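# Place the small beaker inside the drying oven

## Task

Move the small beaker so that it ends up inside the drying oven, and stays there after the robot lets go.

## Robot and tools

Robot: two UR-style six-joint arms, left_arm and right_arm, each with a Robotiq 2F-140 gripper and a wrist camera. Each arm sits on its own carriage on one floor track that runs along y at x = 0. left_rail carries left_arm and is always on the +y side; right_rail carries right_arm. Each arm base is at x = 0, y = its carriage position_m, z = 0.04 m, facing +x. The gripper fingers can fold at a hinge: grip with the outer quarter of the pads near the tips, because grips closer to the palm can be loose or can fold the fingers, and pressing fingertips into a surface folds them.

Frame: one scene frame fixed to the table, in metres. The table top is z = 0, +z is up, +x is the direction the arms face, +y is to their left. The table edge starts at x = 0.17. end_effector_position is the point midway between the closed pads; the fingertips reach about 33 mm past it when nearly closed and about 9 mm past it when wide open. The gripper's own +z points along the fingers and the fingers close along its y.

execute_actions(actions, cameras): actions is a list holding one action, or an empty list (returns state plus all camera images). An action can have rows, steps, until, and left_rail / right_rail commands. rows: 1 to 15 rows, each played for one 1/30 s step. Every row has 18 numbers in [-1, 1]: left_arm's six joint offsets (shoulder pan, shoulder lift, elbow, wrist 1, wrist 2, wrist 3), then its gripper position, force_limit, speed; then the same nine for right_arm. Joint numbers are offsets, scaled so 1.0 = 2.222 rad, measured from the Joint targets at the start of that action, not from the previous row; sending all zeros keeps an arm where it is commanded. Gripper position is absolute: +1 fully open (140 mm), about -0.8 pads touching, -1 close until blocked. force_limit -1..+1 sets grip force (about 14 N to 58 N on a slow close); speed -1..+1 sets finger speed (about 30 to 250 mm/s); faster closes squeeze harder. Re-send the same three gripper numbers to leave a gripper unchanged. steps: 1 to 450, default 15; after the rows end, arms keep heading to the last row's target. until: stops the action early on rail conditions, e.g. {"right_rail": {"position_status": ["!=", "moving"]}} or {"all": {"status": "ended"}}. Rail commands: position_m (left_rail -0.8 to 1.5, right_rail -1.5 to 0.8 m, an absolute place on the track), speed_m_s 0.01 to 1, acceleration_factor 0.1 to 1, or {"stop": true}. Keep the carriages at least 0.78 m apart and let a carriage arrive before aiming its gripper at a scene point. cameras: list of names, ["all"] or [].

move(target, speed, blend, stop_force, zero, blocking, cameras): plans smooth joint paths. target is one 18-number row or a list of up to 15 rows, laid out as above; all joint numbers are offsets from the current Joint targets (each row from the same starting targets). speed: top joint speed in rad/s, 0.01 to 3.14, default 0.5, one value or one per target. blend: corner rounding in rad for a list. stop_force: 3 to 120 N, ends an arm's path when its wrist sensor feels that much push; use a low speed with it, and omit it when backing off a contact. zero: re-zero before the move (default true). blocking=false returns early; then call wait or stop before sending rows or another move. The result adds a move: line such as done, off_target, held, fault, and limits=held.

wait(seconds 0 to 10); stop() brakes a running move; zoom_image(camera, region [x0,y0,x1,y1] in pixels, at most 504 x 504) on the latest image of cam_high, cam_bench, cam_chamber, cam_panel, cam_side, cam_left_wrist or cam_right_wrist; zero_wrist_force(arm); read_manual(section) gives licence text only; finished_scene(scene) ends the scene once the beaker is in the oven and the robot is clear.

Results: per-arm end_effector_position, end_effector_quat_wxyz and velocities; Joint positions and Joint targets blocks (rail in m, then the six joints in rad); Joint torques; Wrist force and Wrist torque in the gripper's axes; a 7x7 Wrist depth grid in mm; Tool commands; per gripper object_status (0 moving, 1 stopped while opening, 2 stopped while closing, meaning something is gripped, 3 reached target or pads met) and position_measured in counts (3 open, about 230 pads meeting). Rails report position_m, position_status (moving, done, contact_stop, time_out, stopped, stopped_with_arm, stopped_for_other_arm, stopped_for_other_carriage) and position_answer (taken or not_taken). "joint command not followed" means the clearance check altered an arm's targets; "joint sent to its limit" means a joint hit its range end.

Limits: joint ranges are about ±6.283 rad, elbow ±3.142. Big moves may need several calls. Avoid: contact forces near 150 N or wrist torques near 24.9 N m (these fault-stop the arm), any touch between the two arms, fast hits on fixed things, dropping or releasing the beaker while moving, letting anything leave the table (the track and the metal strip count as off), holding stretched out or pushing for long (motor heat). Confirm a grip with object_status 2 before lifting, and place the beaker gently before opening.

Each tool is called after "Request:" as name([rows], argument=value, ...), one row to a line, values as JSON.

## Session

Request:
execute_actions(actions=[])

Scene clock: 0.00 s.
left_arm: end_effector_position=(+0.3456, +1.2811, +0.5800) position_measured=3 object_status=3 end_effector_quat_wxyz=(+0.000, +0.000, +1.000, +0.000) | right_arm: end_effector_position=(+0.3456, -1.2416, +0.5800) position_measured=3 object_status=3 end_effector_quat_wxyz=(+0.000, +0.000, +1.000, +0.000)
Joint positions: left_arm=[1.254 -0.316 -1.725 0.971 -0.816 -1.571 -0.316] | right_arm=[-1.269 -0.316 -1.725 0.971 -0.816 -1.571 -0.316]
Joint velocities: within noise
Joint torques (N m): no reading
Wrist force (N): no reading
Wrist torque (N m): no reading
Wrist force, peak (N): no reading
Wrist depth (mm): cam_left_wrist=[616 620 630 639 645 651 1279 / 638 649 663 669 665 690 1366 / 677 687 692 707 710 721 1466 / 703 712 758 751 791 153 1571 / 104 761 788 794 812 772 106 / 824 836 843 846 920 840 - / - 1818 1833 1880 1929 1982 -] | cam_right_wrist=[- - - - - - 711 / - - - - - 716 711 / - 698 - - - 763 - / - 145 810 846 - 144 124 / - - - 810 - - 117 / - - - - 868 - - / - 2194 2194 2134 2095 2022 -]
Joint targets: left_arm=[1.254 -0.316 -1.725 0.971 -0.816 -1.571 -0.316] | right_arm=[-1.269 -0.316 -1.725 0.971 -0.816 -1.571 -0.316]
Tool commands: left_gripper/position=+1.0 left_gripper/force_limit=+1.0 left_gripper/speed=+1.0 right_gripper/position=+1.0 right_gripper/force_limit=+1.0 right_gripper/speed=+1.0
left_rail: position_m=1.254 position_status=done
right_rail: position_m=-1.269 position_status=done
camera_calibration:
cam_left_wrist: T_world_to_cam=[[0.0180208, 0.998135, 0.0583231, -1.31403], [0.941399, -0.0365889, 0.335304, -0.468822], [0.336812, 0.0488629, -0.940303, 0.511776], [0, 0, 0, 1]] pos_world=[0.292656, 1.26941, 0.71506]
cam_right_wrist: T_world_to_cam=[[-0.0104787, 0.999721, 0.0211761, 1.23827], [0.936016, 0.00235596, 0.351949, -0.523778], [0.351801, 0.0235091, -0.93578, 0.59351], [0, 0, 0, 1]] pos_world=[0.294443, -1.25065, 0.713516]

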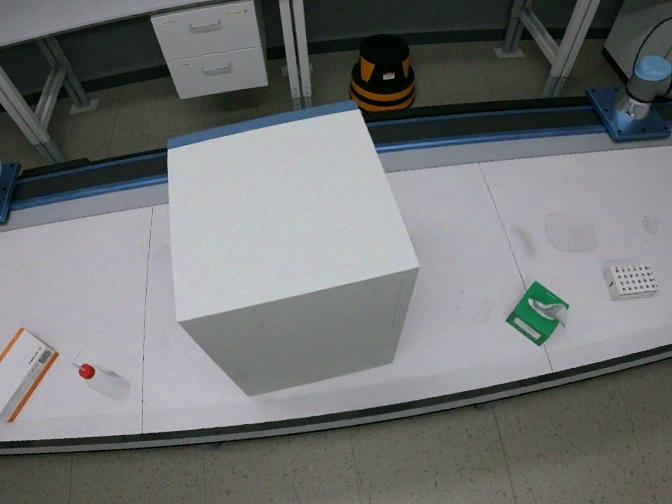

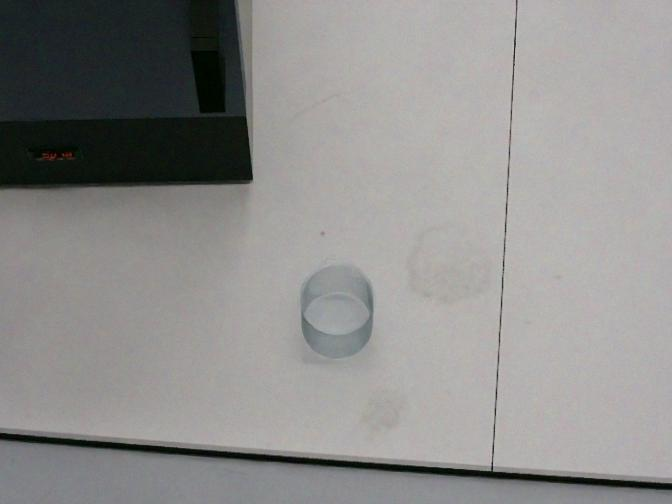

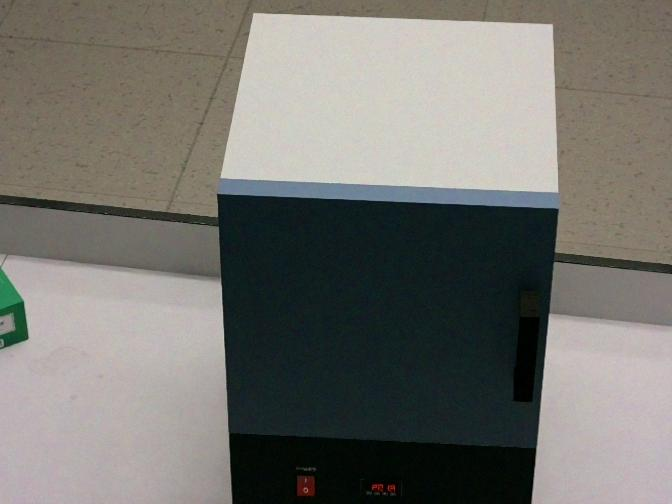

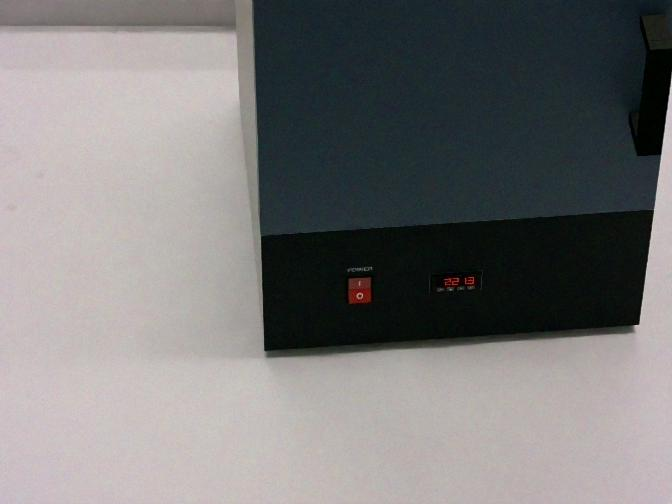

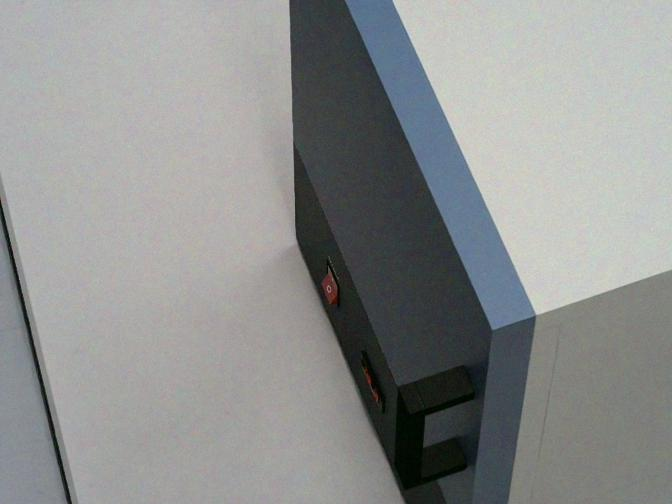

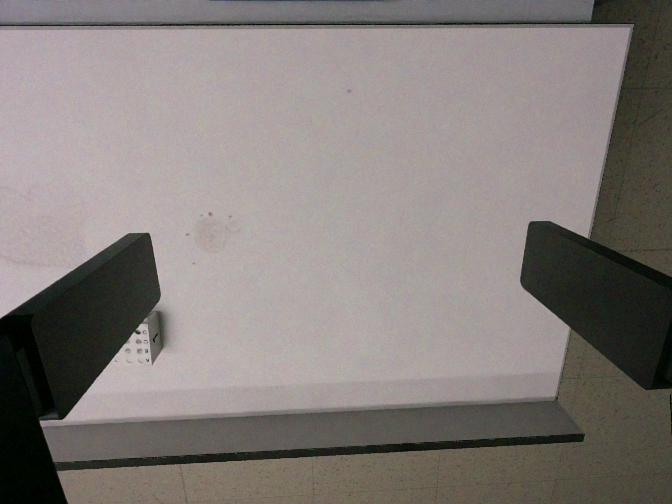

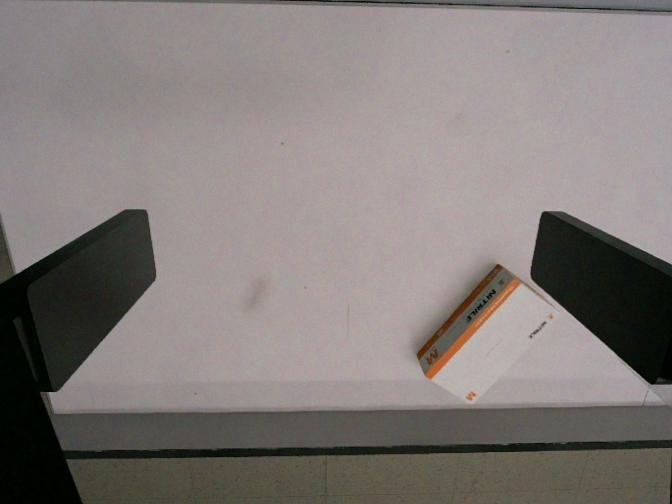

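Request:
execute_actions([
  {"right_rail": {"position_m": -1.14}, "steps": 60, "until": {"right_rail": {"position_status": ["!=", "moving"]}}},
])

Request:
move(target=[0, 0, 0, 0, 0, 0, 1, 1, 1, 0.37629, 0.28532, 0.18172, 0.23952, 0.89946, 0.14221, -0.333, -0.5, -0.5], speed=1.3, cameras=["cam_side", "cam_right_wrist", "cam_panel"])

Scene clock: 153.10 s.
left_arm: end_effector_position=(+0.3456, +1.2811, +0.5800) position_measured=3 object_status=3 end_effector_quat_wxyz=(+0.000, +0.000, +1.000, +0.000) | right_arm: end_effector_position=(+0.3456, -1.1128, +0.5800) position_measured=3 object_status=3 end_effector_quat_wxyz=(+0.000, +0.000, +1.000, +0.000)
Joint positions: left_arm=[1.254 -0.316 -1.725 0.971 -0.816 -1.571 -0.316] | right_arm=[-1.14 -0.316 -1.725 0.971 -0.816 -1.571 -0.316]
Joint torques (N m): left_arm=[-0.77 -12.58 -19.99 -2.83 0 -0.19] | right_arm=[0.2 -12.68 -19.31 -2.94 -0.42 0.06]
Wrist force (N): left_arm=[-0.2 -0.2 -0.2] | right_arm=[0.0 0.3 -0.1]
Wrist torque (N m): left_arm=[-0.04 0.03 0.00] | right_arm=[0.07 -0.01 0.00]
Wrist force, peak (N): left_arm=[0.0 -0.6 -0.3] | right_arm=[0.1 -3.4 0.2]
Wrist depth (mm): cam_left_wrist=[613 620 628 639 647 655 1325 / 645 651 661 671 681 685 1366 / 681 685 701 703 683 728 1457 / 714 712 736 748 761 152 1527 / 104 743 783 818 812 849 106 / 827 818 827 849 849 830 - / - 1864 1864 1896 1913 1964 -] | cam_right_wrist=[- - 666 680 - - - / - - 690 694 - - 674 / 705 - - - - - - / - 134 - 783 - 144 - / - - - - 796 - 117 / 865 - 852 - - 874 - / - 2174 2022 2174 2077 1971 -]
Joint targets: left_arm=[1.254 -0.316 -1.725 0.971 -0.816 -1.571 -0.316] | right_arm=[-1.140 -0.316 -1.725 0.971 -0.816 -1.571 -0.316]
Tool commands: left_gripper/position=+1.0 left_gripper/force_limit=+1.0 left_gripper/speed=+1.0 right_gripper/position=+1.0 right_gripper/force_limit=+1.0 right_gripper/speed=+1.0
left_rail: position_m=1.254 position_status=done
right_rail: position_m=-1.140 position_status=done

Scene clock: 155.53 s.
left_arm: end_effector_position=(+0.3456, +1.2811, +0.5800) position_measured=3 object_status=3 end_effector_quat_wxyz=(+0.000, +0.000, +1.000, +0.000) | right_arm: end_effector_position=(+0.4021, -0.4299, +0.3706) position_measured=171 object_status=3 end_effector_quat_wxyz=(+0.522, -0.476, -0.523, -0.477)
Joint positions: left_arm=[1.254 -0.316 -1.725 0.971 -0.816 -1.571 -0.316] | right_arm=[-1.14 0.52 -1.091 1.374 -0.284 0.427 0]
Joint torques (N m): left_arm=[-0.53 -11.51 -19.24 -2.96 -0.2 -0.27] | right_arm=[10.02 -33.65 -15.63 1.32 1.36 1.84]
Wrist force (N): left_arm=[0.0 -0.3 -0.3] | right_arm=[-1.4 1.1 1.0]
Wrist torque (N m): left_arm=[-0.07 0.00 0.00] | right_arm=[0.20 -0.06 -0.05]
Wrist force, peak (N): left_arm=[-0.2 -0.5 -0.4] | right_arm=[-3.0 0.6 2.3]
Wrist depth (mm): cam_left_wrist=[614 623 634 639 647 651 1317 / 643 655 643 671 677 690 1401 / 679 681 696 710 714 696 1447 / 705 716 728 753 756 153 1549 / 104 761 791 803 800 818 106 / 821 830 830 853 859 944 - / 1718 1982 1864 1964 1896 1913 -] | cam_right_wrist=[- - 1876 612 269 247 254 / - - 1736 595 266 258 265 / - - 1775 - 274 - - / - - 102 - 148 291 299 / - - 88 - - 94 82 / - 71 - 661 - - - / - - - - - - -]
Joint targets: left_arm=[1.254 -0.316 -1.725 0.971 -0.816 -1.571 -0.316] | right_arm=[-1.140 0.520 -1.091 1.374 -0.284 0.428 0.000]
left_rail: position_m=1.254 position_status=done
right_rail: position_m=-1.140 position_status=done
move: done
camera_calibration:
cam_right_wrist: T_world_to_cam=[[0.997398, 0.0711571, 0.0115374, -0.369089], [0.0357846, -0.349802, -0.93614, 0.183031], [-0.0625772, 0.934117, -0.351438, 0.700146], [0, 0, 0, 1]] pos_world=[0.405392, -0.563731, 0.421659]
Images, in order (width x height): cam_panel 672x504, cam_side 672x504, cam_right_wrist 672x504.

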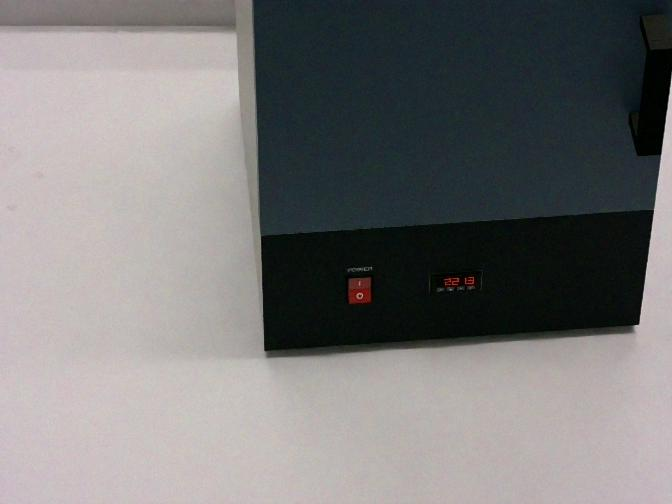

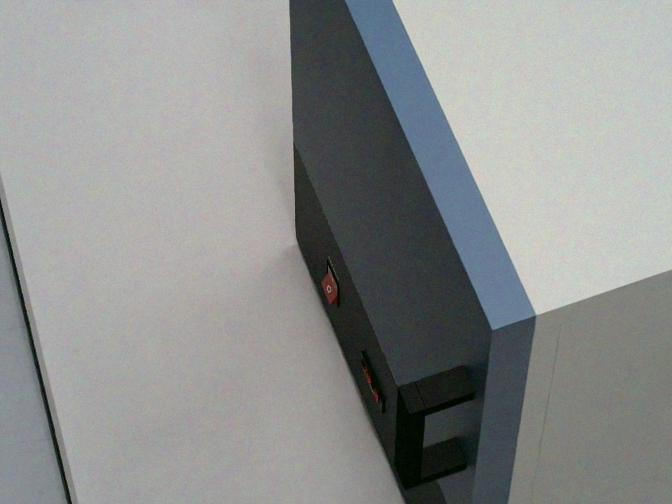

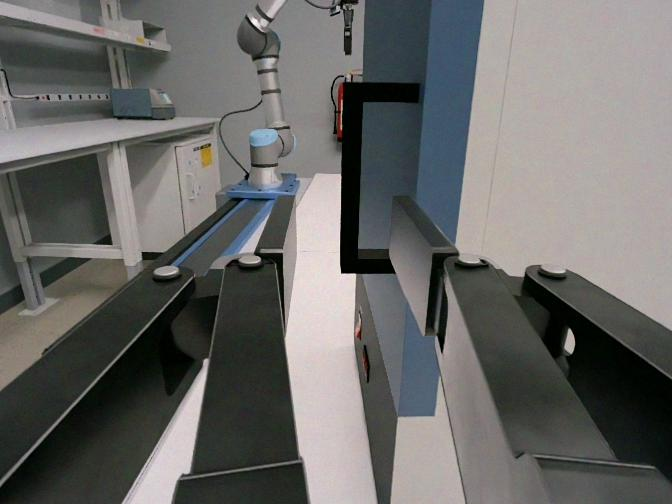

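Request:
execute_actions([
  {"right_rail": {"position_m": -1.0, "speed_m_s": 0.2, "acceleration_factor": 0.3}, "steps": 120, "until": {"right_rail": {"position_status": ["!=", "moving"]}}},
], cameras=["cam_side", "cam_right_wrist"])

Scene clock: 177.43 s.
left_arm: end_effector_position=(+0.3456, +1.2811, +0.5800) position_measured=3 object_status=3 end_effector_quat_wxyz=(+0.000, +0.000, +1.000, +0.000) | right_arm: end_effector_position=(+0.4021, -0.2899, +0.3704) position_measured=171 object_status=3 end_effector_quat_wxyz=(+0.522, -0.476, -0.523, -0.477)
Joint positions: left_arm=[1.254 -0.316 -1.725 0.971 -0.816 -1.571 -0.316] | right_arm=[-1 0.52 -1.091 1.374 -0.284 0.428 0]
Joint torques (N m): left_arm=[0.14 -12.47 -20.02 -2.89 -0.03 0.06] | right_arm=[2.97 -35.57 -20.39 -0.41 0.4 1.98]
Wrist force (N): left_arm=[-0.1 -0.3 -0.1] | right_arm=[-1.4 1.2 1.1]
Wrist torque (N m): left_arm=[-0.06 0.03 0.00] | right_arm=[0.23 -0.07 -0.05]
Wrist force, peak (N): left_arm=[-0.1 -0.6 -0.6] | right_arm=[-1.5 1.0 1.9]
Wrist depth (mm): cam_left_wrist=[616 625 632 641 641 659 1309 / 643 651 657 661 679 683 1392 / 679 687 698 703 701 726 1496 / 705 710 736 756 764 152 1582 / 104 756 786 791 818 830 106 / 830 833 830 - 891 856 - / - 1864 1896 1880 1964 1929 -] | cam_right_wrist=[2736 - 1520 - 186 119 119 / - - 1698 138 - 125 125 / 2836 - 1661 - 168 132 134 / - 2194 102 - 148 139 142 / - - 88 - - 94 82 / - 71 - - - - - / - - - - - - -]
Joint targets: left_arm=[1.254 -0.316 -1.725 0.971 -0.816 -1.571 -0.316] | right_arm=[-1.000 0.520 -1.091 1.374 -0.284 0.428 0.000]
Tool commands: left_gripper/position=+1.0 left_gripper/force_limit=+1.0 left_gripper/speed=+1.0 right_gripper/position=-0.333 right_gripper/force_limit=-0.5 right_gripper/speed=-0.5
left_rail: position_m=1.254 position_status=done
right_rail: position_m=-1.000 speed_m_s=0.20 position_status=done
camera_calibration:
cam_right_wrist: T_world_to_cam=[[0.997409, 0.0710522, 0.0112496, -0.378978], [0.0354844, -0.349907, -0.936112, 0.231975], [-0.0625765, 0.934086, -0.351521, 0.569356], [0, 0, 0, 1]] pos_world=[0.405393, -0.423731, 0.421559]
Images, in order (width x height): cam_side 672x504, cam_right_wrist 672x504.

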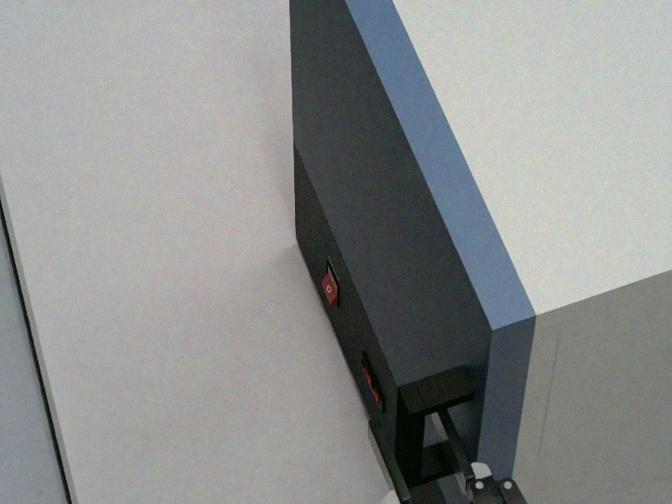

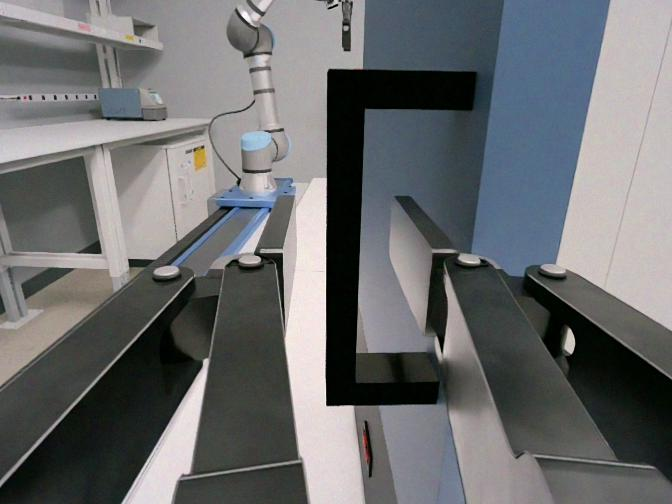

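Request:
move([
  [0,0,0,0,0,0,1,1,1, 0.06457,-0.07462,0.10753,-0.03291,0.14311,0, -0.498,-0.5,-0.5],
  [0,0,0,0,0,0,1,1,1, 0.16197,-0.10620,0.14916,-0.04297,0.31906,0, -0.498,-0.5,-0.5],
  [0,0,0,0,0,0,1,1,1, 0.27515,-0.08680,0.12379,-0.03700,0.51080,0, -0.498,-0.5,-0.5],
  [0,0,0,0,0,0,1,1,1, 0.37522,-0.02184,0.03268,-0.01084,0.68941,0, -0.498,-0.5,-0.5],
], blend=[0.05, 0.05, 0.05, 0], speed=0.5, stop_force=60, cameras=["cam_high", "cam_chamber", "cam_right_wrist"])

Scene clock: 192.23 s.
left_arm: end_effector_position=(+0.3456, +1.2811, +0.5800) position_measured=3 object_status=3 end_effector_quat_wxyz=(+0.000, +0.000, +1.000, +0.000) | right_arm: end_effector_position=(+0.1657, -0.1770, +0.3706) position_measured=192 object_status=3 end_effector_quat_wxyz=(-0.328, +0.626, +0.328, +0.627)
Joint positions: left_arm=[1.254 -0.316 -1.725 0.971 -0.816 -1.571 -0.316] | right_arm=[-1 1.354 -1.14 1.447 -0.308 1.96 0]
Joint torques (N m): left_arm=[0.96 -12.66 -19.66 -2.9 -0.06 0.15] | right_arm=[9.15 -31.39 -32.18 -0.19 1.04 -1.78]
Wrist force (N): left_arm=[0.0 -0.4 -0.2] | right_arm=[-1.4 2.1 1.6]
Wrist torque (N m): left_arm=[-0.09 0.01 -0.01] | right_arm=[0.21 -0.03 -0.04]
Wrist force, peak (N): left_arm=[-0.2 -0.3 -0.6] | right_arm=[-5.5 24.8 -13.5]
Wrist depth (mm): cam_left_wrist=[616 621 634 634 643 653 1294 / 645 651 651 673 677 687 1392 / 677 707 746 707 721 726 1476 / - 710 741 748 772 152 1527 / 104 758 794 803 815 821 106 / - 818 791 856 863 876 - / 818 1833 2417 1880 1947 1929 -] | cam_right_wrist=[- - - - 213 118 117 / - - - - 194 124 122 / - - 1710 - 214 131 491 / 1211 1175 102 - 160 137 349 / - - 88 - - 83 75 / - 71 - - - - - / - - - - - - -]
Joint targets: left_arm=[1.254 -0.316 -1.725 0.971 -0.816 -1.571 -0.316] | right_arm=[-1.000 1.354 -1.140 1.447 -0.308 1.960 0.000]
left_rail: position_m=1.254 position_status=done
right_rail: position_m=-1.000 speed_m_s=0.20 position_status=done
move: done
camera_calibration:
cam_right_wrist: T_world_to_cam=[[0.809766, -0.586664, 0.0102417, -0.236194], [-0.198233, -0.289964, -0.936282, 0.329504], [0.552253, 0.756139, -0.351099, 0.315668], [0, 0, 0, 1]] pos_world=[0.0822515, -0.281711, 0.421759]
Images, in order (width x height): cam_high 672x504, cam_chamber 672x504, cam_right_wrist 672x504.

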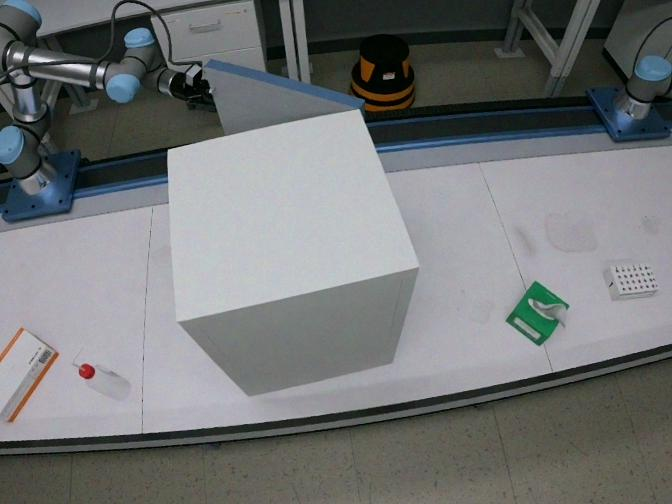

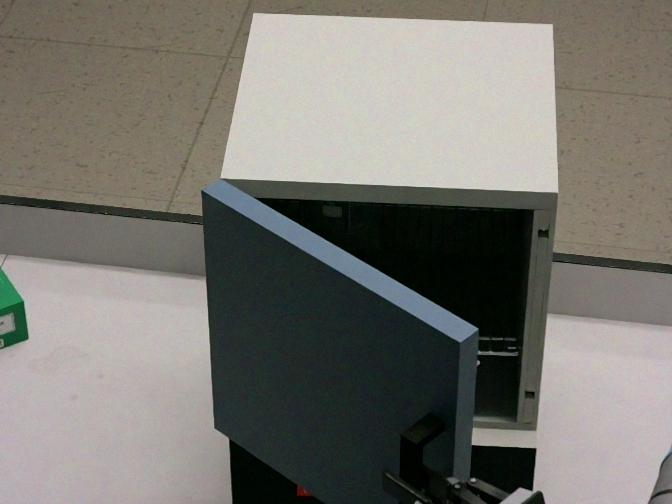

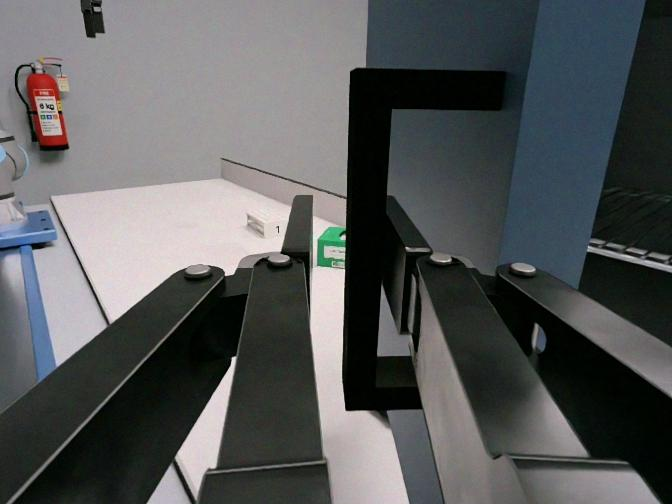

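Request:
move([
  [0,0,0,0,0,0,1,1,1, 0,0,0,0,0,0, -0.15,-1,0],
  [0,0,0,0,0,0,1,1,1, 0.04564,-0.09504,0.13007,-0.03503,0.04564,0, -0.15,-1,0],
  [0,0,0,0,0,0,1,1,1, -0.13015,-0.23635,0.28183,-0.04548,-0.26604,0, -0.15,-1,0],
  [0,0,0,0,0,0,1,1,1, -0.34797,-0.15317,0.19873,-0.04556,-0.62053,0, -1,-1,0],
], speed=[0.4, 0.5, 1.0, 1.0], blend=[0, 0.02, 0.1, 0], cameras=["cam_right_wrist"])

Request:
execute_actions([
  {"right_rail": {"position_m": -0.874, "speed_m_s": 0.4, "acceleration_factor": 0.4}, "steps": 90, "until": {"right_rail": {"position_status": ["!=", "moving"]}}},
], cameras=["cam_side", "cam_chamber"])

Scene clock: 229.20 s.
left_arm: end_effector_position=(+0.3456, +1.2811, +0.5800) position_measured=3 object_status=3 end_effector_quat_wxyz=(+0.000, +0.000, +1.000, +0.000) | right_arm: end_effector_position=(+0.2601, -0.3588, +0.3705) position_measured=233 object_status=3 end_effector_quat_wxyz=(+0.500, -0.500, -0.500, -0.500)
Joint positions: left_arm=[1.254 -0.316 -1.725 0.971 -0.816 -1.571 -0.316] | right_arm=[-1 0.581 -1.48 1.888 -0.409 0.581 0]
Joint torques (N m): left_arm=[-0.09 -11.49 -20.45 -3.07 -0.16 0.44] | right_arm=[-9.41 -13.17 -29.61 -3.46 -1.83 -1.65]
Wrist force (N): left_arm=[-0.1 -0.5 -0.4] | right_arm=[-1.3 1.4 0.8]
Wrist torque (N m): left_arm=[-0.09 0.02 0.00] | right_arm=[0.28 -0.09 -0.04]
Wrist force, peak (N): left_arm=[-0.3 -0.6 -0.3] | right_arm=[-1.9 1.3 2.5]
Wrist depth (mm): cam_left_wrist=[618 627 628 638 645 651 1317 / 645 649 663 667 675 687 1366 / 681 685 694 741 716 724 1571 / 705 710 743 756 761 153 1582 / 104 764 791 800 806 830 106 / 833 849 840 856 859 859 - / - 1880 1732 1880 1896 2056 -] | cam_right_wrist=[2769 - 245 348 397 - 540 / - - - 310 - - - / - - - 321 441 487 579 / 2215 - 287 112 99 610 356 / 2528 - - - 89 - 78 / - - - - - - - / - - - - - - -]
Joint targets: left_arm=[1.254 -0.316 -1.725 0.971 -0.816 -1.571 -0.316] | right_arm=[-1.000 0.581 -1.480 1.888 -0.409 0.581 0.000]
left_rail: position_m=1.254 position_status=done
right_rail: position_m=-1.000 speed_m_s=0.20 position_status=done
move: done
camera_calibration:
cam_right_wrist: T_world_to_cam=[[0.999707, -0.021406, 0.0113003, -0.266285], [0.00305354, -0.351592, -0.936148, 0.220746], [0.0240123, 0.935909, -0.351423, 0.602974], [0, 0, 0, 1]] pos_world=[0.251054, -0.492416, 0.421559]
Images, in order (width x height): cam_right_wrist 672x504.

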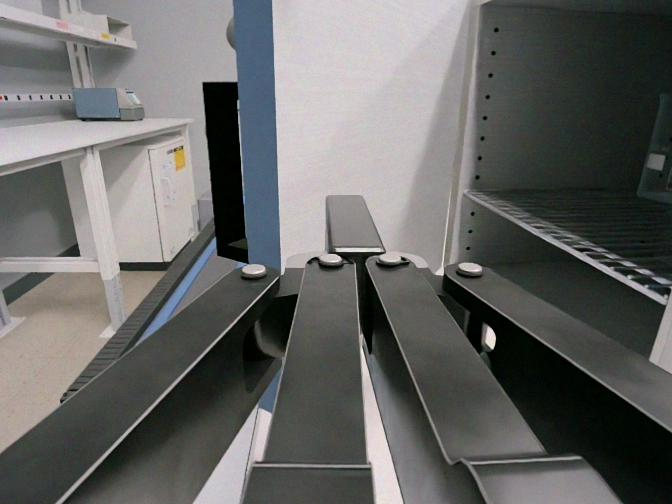

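Scene clock: 230.27 s.
left_arm: end_effector_position=(+0.3456, +1.2811, +0.5800) position_measured=3 object_status=3 end_effector_quat_wxyz=(+0.000, +0.000, +1.000, +0.000) | right_arm: end_effector_position=(+0.2601, -0.2328, +0.3705) position_measured=233 object_status=3 end_effector_quat_wxyz=(+0.500, -0.500, -0.500, -0.500)
Joint positions: left_arm=[1.254 -0.316 -1.725 0.971 -0.816 -1.571 -0.316] | right_arm=[-0.874 0.581 -1.48 1.888 -0.409 0.581 0]
Joint torques (N m): left_arm=[0.23 -11.01 -20.14 -3.29 -0.24 0.25] | right_arm=[-2.97 -18.87 -24.84 -2.44 -0.3 -1.58]
Wrist force (N): left_arm=[-0.2 -0.2 0.0] | right_arm=[-1.1 1.1 0.8]
Wrist torque (N m): left_arm=[-0.05 0.03 0.00] | right_arm=[0.22 -0.12 -0.04]
Wrist force, peak (N): left_arm=[-0.4 -0.7 -0.3] | right_arm=[-1.3 1.3 2.3]
Wrist depth (mm): cam_left_wrist=[618 623 630 638 643 653 1317 / 645 647 665 675 673 685 1375 / 681 687 673 703 714 726 1496 / 714 714 743 748 746 153 1517 / 104 738 777 836 833 836 106 / 821 833 - 849 856 883 - / 809 1788 1774 1982 1947 1929 -] | cam_right_wrist=[- - 133 167 240 - 412 / - - 139 176 - - - / - 191 150 185 348 - - / 3420 202 153 112 114 - 357 / 2643 - - - 89 - 78 / - - - - - - - / - - - - - - -]
Joint targets: left_arm=[1.254 -0.316 -1.725 0.971 -0.816 -1.571 -0.316] | right_arm=[-0.874 0.581 -1.480 1.888 -0.409 0.581 0.000]
Tool commands: left_gripper/position=+1.0 left_gripper/force_limit=+1.0 left_gripper/speed=+1.0 right_gripper/position=-1.0 right_gripper/force_limit=-1.0 right_gripper/speed=+0.0
left_rail: position_m=1.254 position_status=done
right_rail: position_m=-0.874 speed_m_s=0.40 position_status=done
Images, in order (width x height): cam_chamber 672x504, cam_side 672x504.

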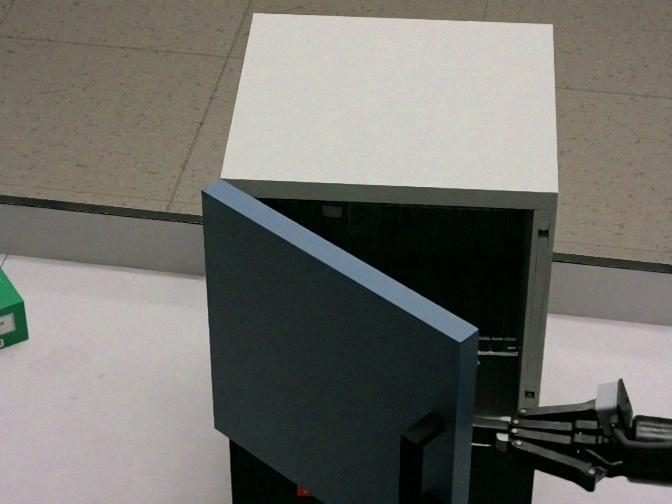

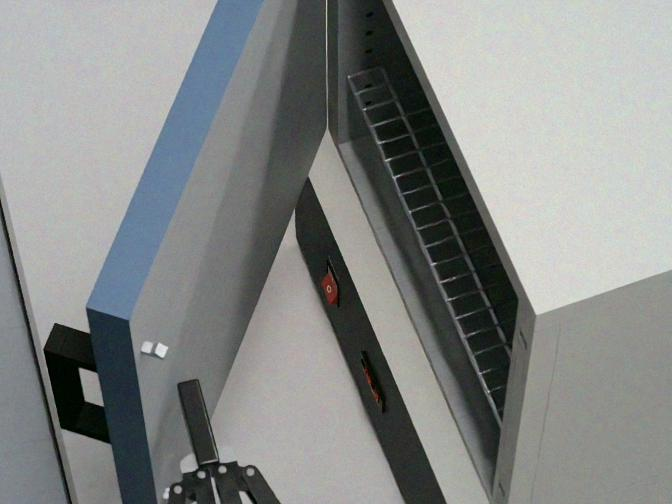

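Request:
execute_actions([
  {"right_rail": {"position_m": -0.56, "speed_m_s": 0.14, "acceleration_factor": 0.3}, "steps": 150, "until": {"right_rail": {"position_status": ["!=", "moving"]}}},
], cameras=["cam_high", "cam_chamber"])

Request:
execute_actions([
  {"rows": [[0,0,0,0,0,0,1,1,1, 0,0,0,0,0,0, 1,-1,0]], "right_rail": {"position_m": -0.96, "speed_m_s": 0.8, "acceleration_factor": 0.5}, "steps": 120, "until": {"right_rail": {"position_status": ["!=", "moving"]}}},
], cameras=["cam_bench", "cam_side", "cam_chamber"])

Scene clock: 238.70 s.
left_arm: end_effector_position=(+0.3456, +1.2811, +0.5800) position_measured=3 object_status=3 end_effector_quat_wxyz=(+0.000, +0.000, +1.000, +0.000) | right_arm: end_effector_position=(+0.2601, +0.0812, +0.3705) position_measured=233 object_status=3 end_effector_quat_wxyz=(+0.500, -0.500, -0.500, -0.500)
Joint positions: left_arm=[1.254 -0.316 -1.725 0.971 -0.816 -1.571 -0.316] | right_arm=[-0.56 0.581 -1.48 1.888 -0.409 0.581 0]
Joint torques (N m): left_arm=[0.24 -11.72 -19.92 -3.05 -0.25 0.43] | right_arm=[6.54 -36.12 -24.43 -2.82 0.43 -1.7]
Wrist force (N): left_arm=[-0.2 -0.1 -0.2] | right_arm=[-1.3 1.3 0.6]
Wrist torque (N m): left_arm=[-0.03 0.05 0.00] | right_arm=[0.26 -0.08 -0.04]
Wrist force, peak (N): left_arm=[-0.2 -0.6 -0.3] | right_arm=[-1.4 2.5 -5.3]
Wrist depth (mm): cam_left_wrist=[618 620 628 634 647 653 1302 / 639 651 661 663 675 685 1383 / 685 698 696 705 719 731 1466 / 712 703 721 753 753 152 1560 / 104 772 791 803 815 824 106 / 821 818 821 856 880 - - / - 1654 1848 1929 1896 1929 -] | cam_right_wrist=[168 164 160 155 153 148 145 / 178 175 170 164 160 156 153 / - 185 180 173 - 165 161 / 202 197 190 111 175 175 170 / 216 - - - 89 86 178 / - - - - - - - / - - - - - - -]
Joint targets: left_arm=[1.254 -0.316 -1.725 0.971 -0.816 -1.571 -0.316] | right_arm=[-0.560 0.581 -1.480 1.888 -0.409 0.581 0.000]
Tool commands: left_gripper/position=+1.0 left_gripper/force_limit=+1.0 left_gripper/speed=+1.0 right_gripper/position=-1.0 right_gripper/force_limit=-1.0 right_gripper/speed=+0.0
left_rail: position_m=1.254 position_status=done
right_rail: position_m=-0.560 speed_m_s=0.14 position_status=done
Images, in order (width x height): cam_high 672x504, cam_chamber 672x504.

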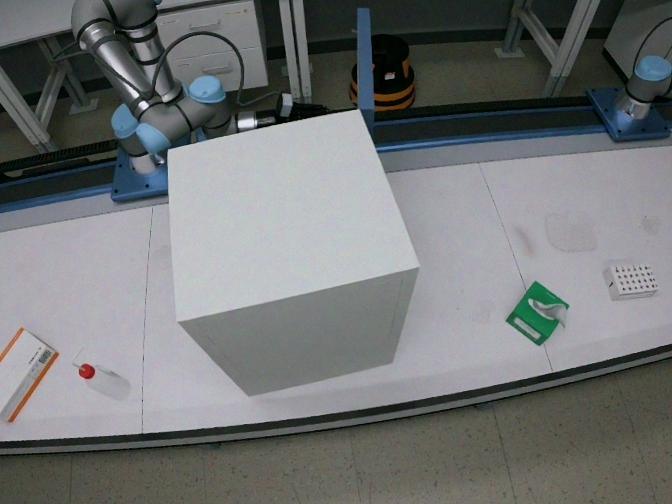

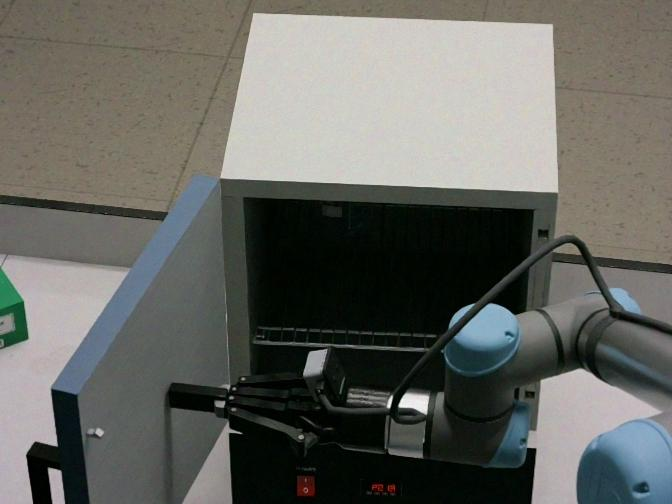

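Scene clock: 240.27 s.
left_arm: end_effector_position=(+0.3456, +1.2811, +0.5800) position_measured=3 object_status=3 end_effector_quat_wxyz=(+0.000, +0.000, +1.000, +0.000) | right_arm: end_effector_position=(+0.2601, -0.3188, +0.3705) position_measured=3 object_status=3 end_effector_quat_wxyz=(+0.500, -0.500, -0.500, -0.500)
Joint positions: left_arm=[1.254 -0.316 -1.725 0.971 -0.816 -1.571 -0.316] | right_arm=[-0.96 0.581 -1.48 1.888 -0.409 0.581 0]
Joint torques (N m): left_arm=[-0.56 -11.38 -19.37 -2.89 -0.21 0.4] | right_arm=[-4.69 -33.33 -28.01 -0.11 0.24 -1.6]
Wrist force (N): left_arm=[-0.1 -0.3 -0.2] | right_arm=[-1.2 1.1 0.9]
Wrist torque (N m): left_arm=[-0.06 0.03 0.00] | right_arm=[0.22 -0.03 -0.04]
Wrist force, peak (N): left_arm=[-0.1 -0.5 -0.3] | right_arm=[-1.3 1.2 3.5]
Wrist depth (mm): cam_left_wrist=[618 623 636 638 641 655 1302 / 641 659 665 669 675 692 1401 / 683 683 701 710 724 731 1496 / - 726 753 751 766 152 1560 / 104 731 783 797 812 830 106 / 812 821 - 812 853 876 - / - 1788 1913 1705 1929 2018 -] | cam_right_wrist=[- - - - 502 476 - / - - 562 550 - - 535 / 2944 3276 - 620 - - 547 / - 135 - - - 144 123 / - - 858 743 607 - 116 / - - 666 635 - 369 336 / - 511 526 503 - - -]
Joint targets: left_arm=[1.254 -0.316 -1.725 0.971 -0.816 -1.571 -0.316] | right_arm=[-0.960 0.581 -1.480 1.888 -0.409 0.581 0.000]
left_rail: position_m=1.254 position_status=done
right_rail: position_m=-0.960 speed_m_s=0.80 position_status=done
Images, in order (width x height): cam_bench 672x504, cam_chamber 672x504, cam_side 672x504.

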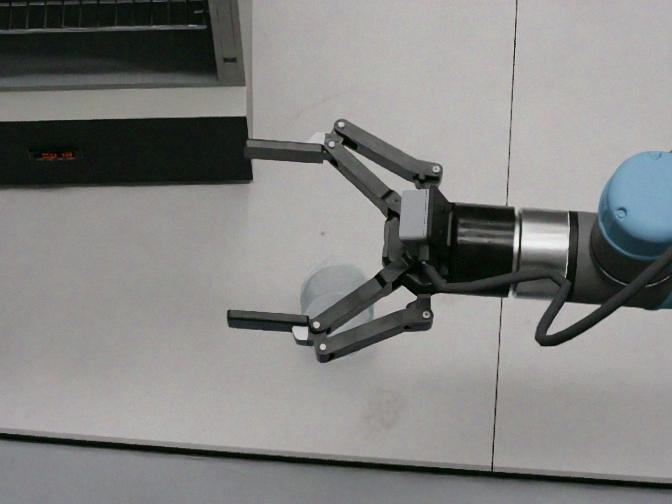

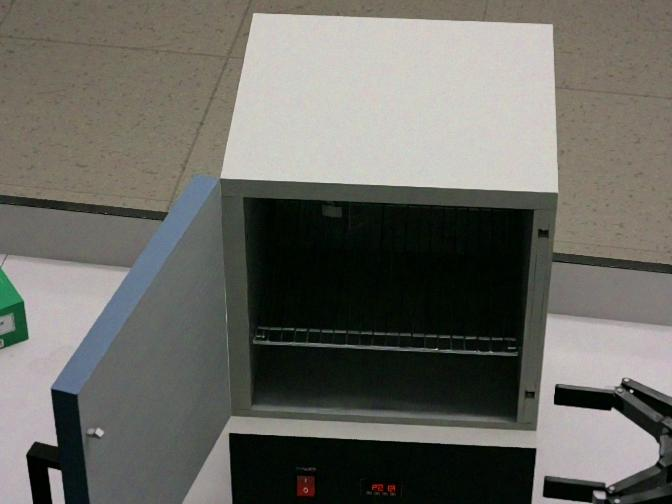

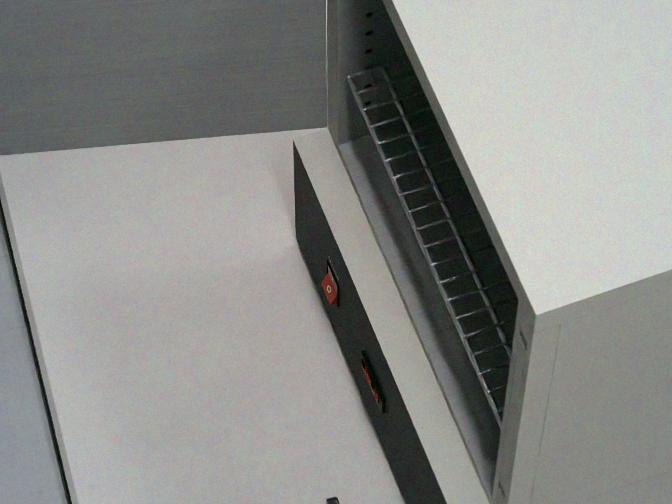

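Request:
move([
  [0,0,0,0,0,0,1,1,1, 0.13472,-0.00756,0.10066,0.06444,0.44545,0, 0.35,-1,0],
  [0,0,0,0,0,0,1,1,1, 0.13472,0.13171,0.16036,-0.13452,0.44545,0, 0.35,-1,0],
], speed=[0.9, 0.4], blend=[0.03, 0], cameras=["cam_right_wrist", "cam_bench"])

Scene clock: 256.33 s.
left_arm: end_effector_position=(+0.3456, +1.2811, +0.5800) position_measured=3 object_status=3 end_effector_quat_wxyz=(+0.000, +0.000, +1.000, +0.000) | right_arm: end_effector_position=(+0.2858, -0.4050, +0.0550) position_measured=85 object_status=3 end_effector_quat_wxyz=(-0.244, +0.741, +0.349, +0.519)
Joint positions: left_arm=[1.254 -0.316 -1.725 0.971 -0.816 -1.571 -0.316] | right_arm=[-0.96 0.88 -1.188 2.245 -0.708 1.571 0]
Joint torques (N m): left_arm=[0.21 -10.61 -19.93 -2.93 -0.07 0.49] | right_arm=[8 -18.01 -5.21 -3.38 1.23 -1.67]
Wrist force (N): left_arm=[-0.3 -0.2 -0.1] | right_arm=[-1.4 0.9 0.9]
Wrist torque (N m): left_arm=[-0.03 0.06 0.00] | right_arm=[0.18 0.02 -0.05]
Wrist force, peak (N): left_arm=[0.1 -0.7 0.0] | right_arm=[-2.4 0.9 0.9]
Wrist depth (mm): cam_left_wrist=[613 620 628 638 647 651 1302 / 645 647 661 667 673 681 1375 / 681 681 701 710 - 731 1457 / 712 716 743 753 758 152 1571 / 104 766 824 800 843 818 106 / 104 836 843 856 891 836 - / - 1788 2222 1913 1896 1947 -] | cam_right_wrist=[- 489 - 316 289 - 571 / - - - - 334 - - / - 280 270 304 278 - - / - 117 169 - 233 124 - / - - - - - 116 79 / - - - - - - - / - - - - - - -]
Joint targets: left_arm=[1.254 -0.316 -1.725 0.971 -0.816 -1.571 -0.316] | right_arm=[-0.960 0.880 -1.187 2.245 -0.708 1.571 0.000]
left_rail: position_m=1.254 position_status=done
right_rail: position_m=-0.960 speed_m_s=0.80 position_status=done
move: done
camera_calibration:
cam_right_wrist: T_world_to_cam=[[0.760233, -0.649426, 0.0170595, -0.475566], [-0.412908, -0.503299, -0.759076, -0.0431118], [0.50155, 0.570031, -0.650778, 0.266471], [0, 0, 0, 1]] pos_world=[0.210091, -0.48244, 0.148801]
Images, in order (width x height): cam_bench 672x504, cam_right_wrist 672x504.

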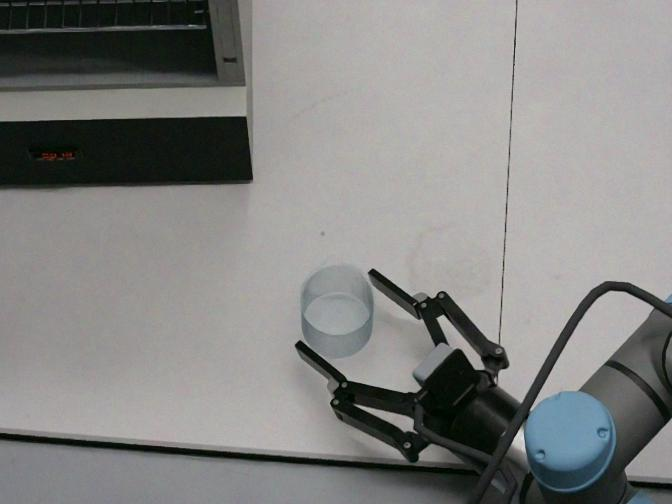

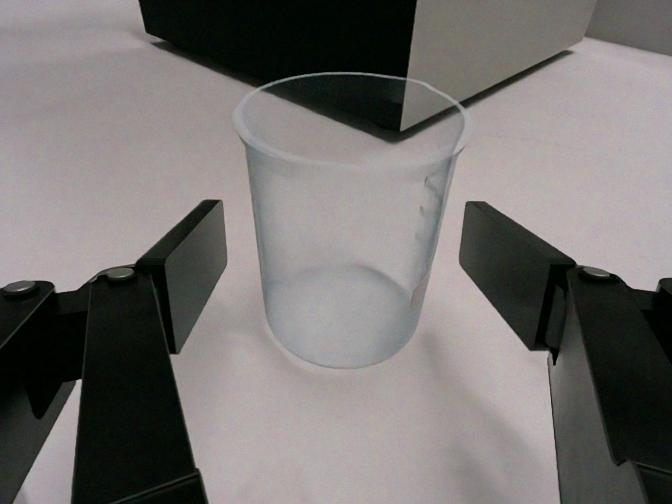

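Request:
execute_actions([
  {"rows": [[0,0,0,0,0,0,1,1,1, 0,0,0,0,0,0, -1,-1,-1]], "steps": 50},
], cameras=["cam_right_wrist"])

Scene clock: 260.27 s.
left_arm: end_effector_position=(+0.3456, +1.2811, +0.5800) position_measured=3 object_status=3 end_effector_quat_wxyz=(+0.000, +0.000, +1.000, +0.000) | right_arm: end_effector_position=(+0.2858, -0.4050, +0.0549) position_measured=124 object_status=2 end_effector_quat_wxyz=(-0.244, +0.741, +0.349, +0.519)
Joint positions: left_arm=[1.254 -0.316 -1.725 0.971 -0.816 -1.571 -0.316] | right_arm=[-0.96 0.88 -1.187 2.245 -0.708 1.571 0]
Joint torques (N m): left_arm=[-0.18 -10.45 -20.92 -3.13 0.17 0.71] | right_arm=[7.53 -16.9 -6.38 0.01 -0.09 -1.62]
Wrist force (N): left_arm=[-0.2 -0.3 0.0] | right_arm=[0.1 1.0 0.0]
Wrist torque (N m): left_arm=[-0.07 0.03 0.00] | right_arm=[0.20 0.04 -0.04]
Wrist force, peak (N): left_arm=[-0.6 -0.4 -0.1] | right_arm=[-1.7 1.1 0.9]
Wrist depth (mm): cam_left_wrist=[614 620 632 639 647 655 1309 / 641 655 669 665 675 679 1383 / 685 683 696 712 731 726 1476 / - 714 726 751 769 153 1527 / 104 748 746 812 809 833 106 / 821 830 846 853 883 913 - / 1848 2136 1594 1896 1666 1913 -] | cam_right_wrist=[620 - - - - - 571 / - - - - - 392 - / - - - - - - - / - - 118 - 136 115 - / - - - - - 84 80 / - - - - - - - / - - - - - - -]
Joint targets: left_arm=[1.254 -0.316 -1.725 0.971 -0.816 -1.571 -0.316] | right_arm=[-0.960 0.880 -1.187 2.245 -0.708 1.571 0.000]
left_rail: position_m=1.254 position_status=done
right_rail: position_m=-0.960 speed_m_s=0.80 position_status=done
camera_calibration:
cam_right_wrist: T_world_to_cam=[[0.760233, -0.649426, 0.0170595, -0.475564], [-0.412908, -0.503299, -0.759076, -0.0431877], [0.50155, 0.570031, -0.650778, 0.266406], [0, 0, 0, 1]] pos_world=[0.210091, -0.48244, 0.148701]
Images, in order (width x height): cam_right_wrist 672x504.

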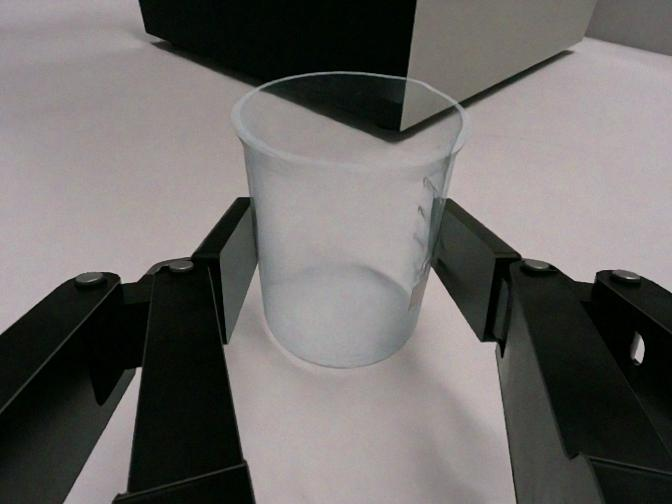

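Request:
move([
  [0,0,0,0,0,0,1,1,1, 0,-0.07093,-0.01877,0.08970,0,0, -1,-1,-1],
  [0,0,0,0,0,0,1,1,1, -0.25481,-0.45314,-0.07148,0.52462,0,0, -1,-1,-1],
], speed=[0.25, 0.7], blend=[0.04, 0])

Request:
execute_actions([
  {"right_rail": {"position_m": -0.415, "speed_m_s": 0.6, "acceleration_factor": 0.4}, "steps": 120, "until": {"right_rail": {"position_status": ["!=", "moving"]}}},
], cameras=["cam_right_wrist", "cam_chamber", "cam_side"])

Scene clock: 275.97 s.
left_arm: end_effector_position=(+0.3456, +1.2811, +0.5800) position_measured=3 object_status=3 end_effector_quat_wxyz=(+0.000, +0.000, +1.000, +0.000) | right_arm: end_effector_position=(+0.3393, -0.7096, +0.3898) position_measured=124 object_status=2 end_effector_quat_wxyz=(-0.090, +0.809, +0.128, +0.566)
Joint positions: left_arm=[1.254 -0.316 -1.725 0.971 -0.816 -1.571 -0.316] | right_arm=[-0.96 0.314 -2.194 2.086 0.457 1.571 0]
Joint torques (N m): left_arm=[-0.43 -9.67 -20.7 -3.32 -0.08 0.79] | right_arm=[-8.35 -12.28 -32.33 0.63 -0.42 -1.57]
Wrist force (N): left_arm=[-0.1 -0.4 -0.1] | right_arm=[-2.3 1.0 0.8]
Wrist torque (N m): left_arm=[-0.07 0.02 0.00] | right_arm=[0.19 -0.02 -0.05]
Wrist force, peak (N): left_arm=[0.0 -0.7 -0.3] | right_arm=[-3.7 1.1 1.3]
Wrist depth (mm): cam_left_wrist=[618 623 634 638 645 649 1325 / 643 655 655 669 675 679 1392 / 681 690 698 707 716 786 1496 / 712 724 753 746 764 153 1549 / 104 761 786 815 809 788 106 / 824 827 836 856 873 853 - / - 1732 1880 1833 1880 1913 -] | cam_right_wrist=[- 5537 5056 - - 3634 - / - 2802 3322 3578 3751 3692 3371 / 560 718 810 888 2643 2736 2673 / 559 - 117 - 172 109 - / - - - - - 83 80 / - - - - - - - / - - - - - - -]
Joint targets: left_arm=[1.254 -0.316 -1.725 0.971 -0.816 -1.571 -0.316] | right_arm=[-0.960 0.314 -2.194 2.086 0.458 1.571 0.000]
left_rail: position_m=1.254 position_status=done
right_rail: position_m=-0.960 speed_m_s=0.80 position_status=done
move: done

Scene clock: 277.90 s.
left_arm: end_effector_position=(+0.3456, +1.2811, +0.5800) position_measured=3 object_status=3 end_effector_quat_wxyz=(+0.000, +0.000, +1.000, +0.000) | right_arm: end_effector_position=(+0.3393, -0.1647, +0.3898) position_measured=124 object_status=2 end_effector_quat_wxyz=(-0.090, +0.809, +0.128, +0.566)
Joint positions: left_arm=[1.254 -0.316 -1.725 0.971 -0.816 -1.571 -0.316] | right_arm=[-0.415 0.314 -2.194 2.086 0.458 1.571 0]
Joint torques (N m): left_arm=[-0.91 -9.83 -20.72 -3.34 0.06 0.7] | right_arm=[-4.06 -10.1 -21.11 0.04 -0.59 -1.62]
Wrist force (N): left_arm=[-0.2 -0.4 -0.1] | right_arm=[-2.5 1.2 1.0]
Wrist torque (N m): left_arm=[-0.07 0.03 0.00] | right_arm=[0.25 0.04 -0.05]
Wrist force, peak (N): left_arm=[-0.2 -0.6 -0.3] | right_arm=[-2.5 2.7 0.6]
Wrist depth (mm): cam_left_wrist=[613 627 630 639 645 651 1294 / 647 639 661 669 673 681 1383 / 683 685 694 705 712 726 1517 / 712 721 731 756 772 153 1527 / 104 764 797 806 815 833 106 / - 821 836 856 791 856 - / - 1848 1848 1929 1982 1929 -] | cam_right_wrist=[287 349 549 - - - 200 / - 423 472 483 - 399 215 / 316 347 348 - - 308 250 / 343 - 133 - 171 114 736 / - - 133 368 369 83 80 / - - 435 375 360 - - / - - - 457 - - -]
Joint targets: left_arm=[1.254 -0.316 -1.725 0.971 -0.816 -1.571 -0.316] | right_arm=[-0.415 0.314 -2.194 2.086 0.458 1.571 0.000]
Tool commands: left_gripper/position=+1.0 left_gripper/force_limit=+1.0 left_gripper/speed=+1.0 right_gripper/position=-1.0 right_gripper/force_limit=-1.0 right_gripper/speed=-1.0
left_rail: position_m=1.254 position_status=done
right_rail: position_m=-0.415 speed_m_s=0.60 position_status=done
camera_calibration:
cam_right_wrist: T_world_to_cam=[[0.293232, -0.955888, 0.017128, -0.25798], [-0.618415, -0.20331, -0.759097, 0.473181], [0.729094, 0.212, -0.650752, 0.184391], [0, 0, 0, 1]] pos_world=[0.233832, -0.189488, 0.483601]
Images, in order (width x height): cam_chamber 672x504, cam_side 672x504, cam_right_wrist 672x504.

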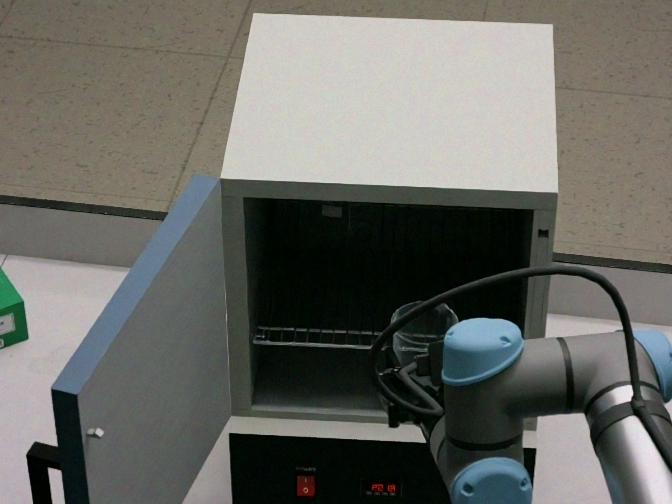

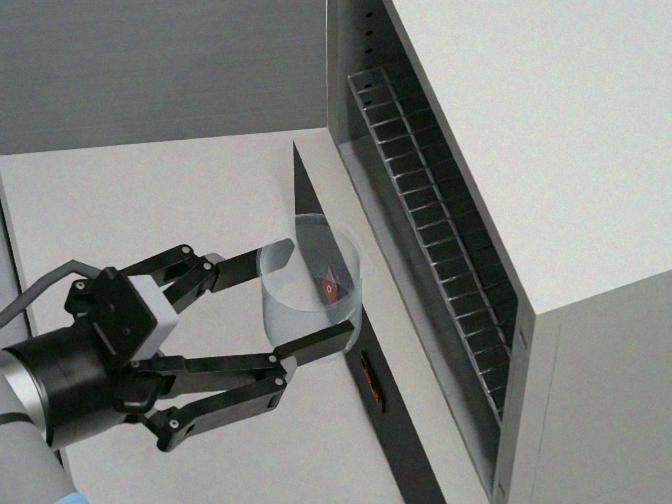

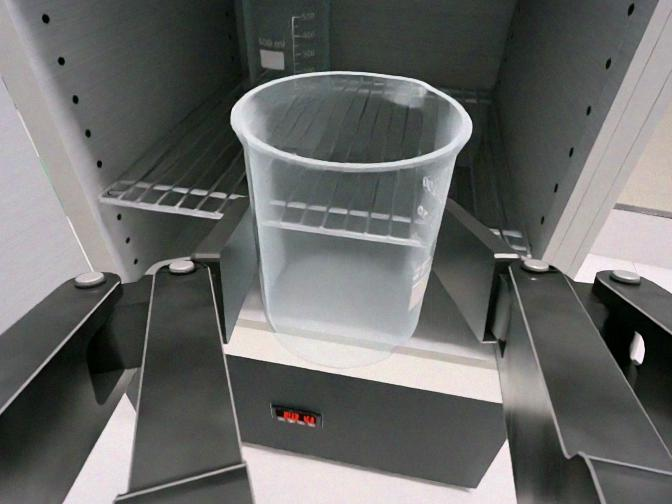

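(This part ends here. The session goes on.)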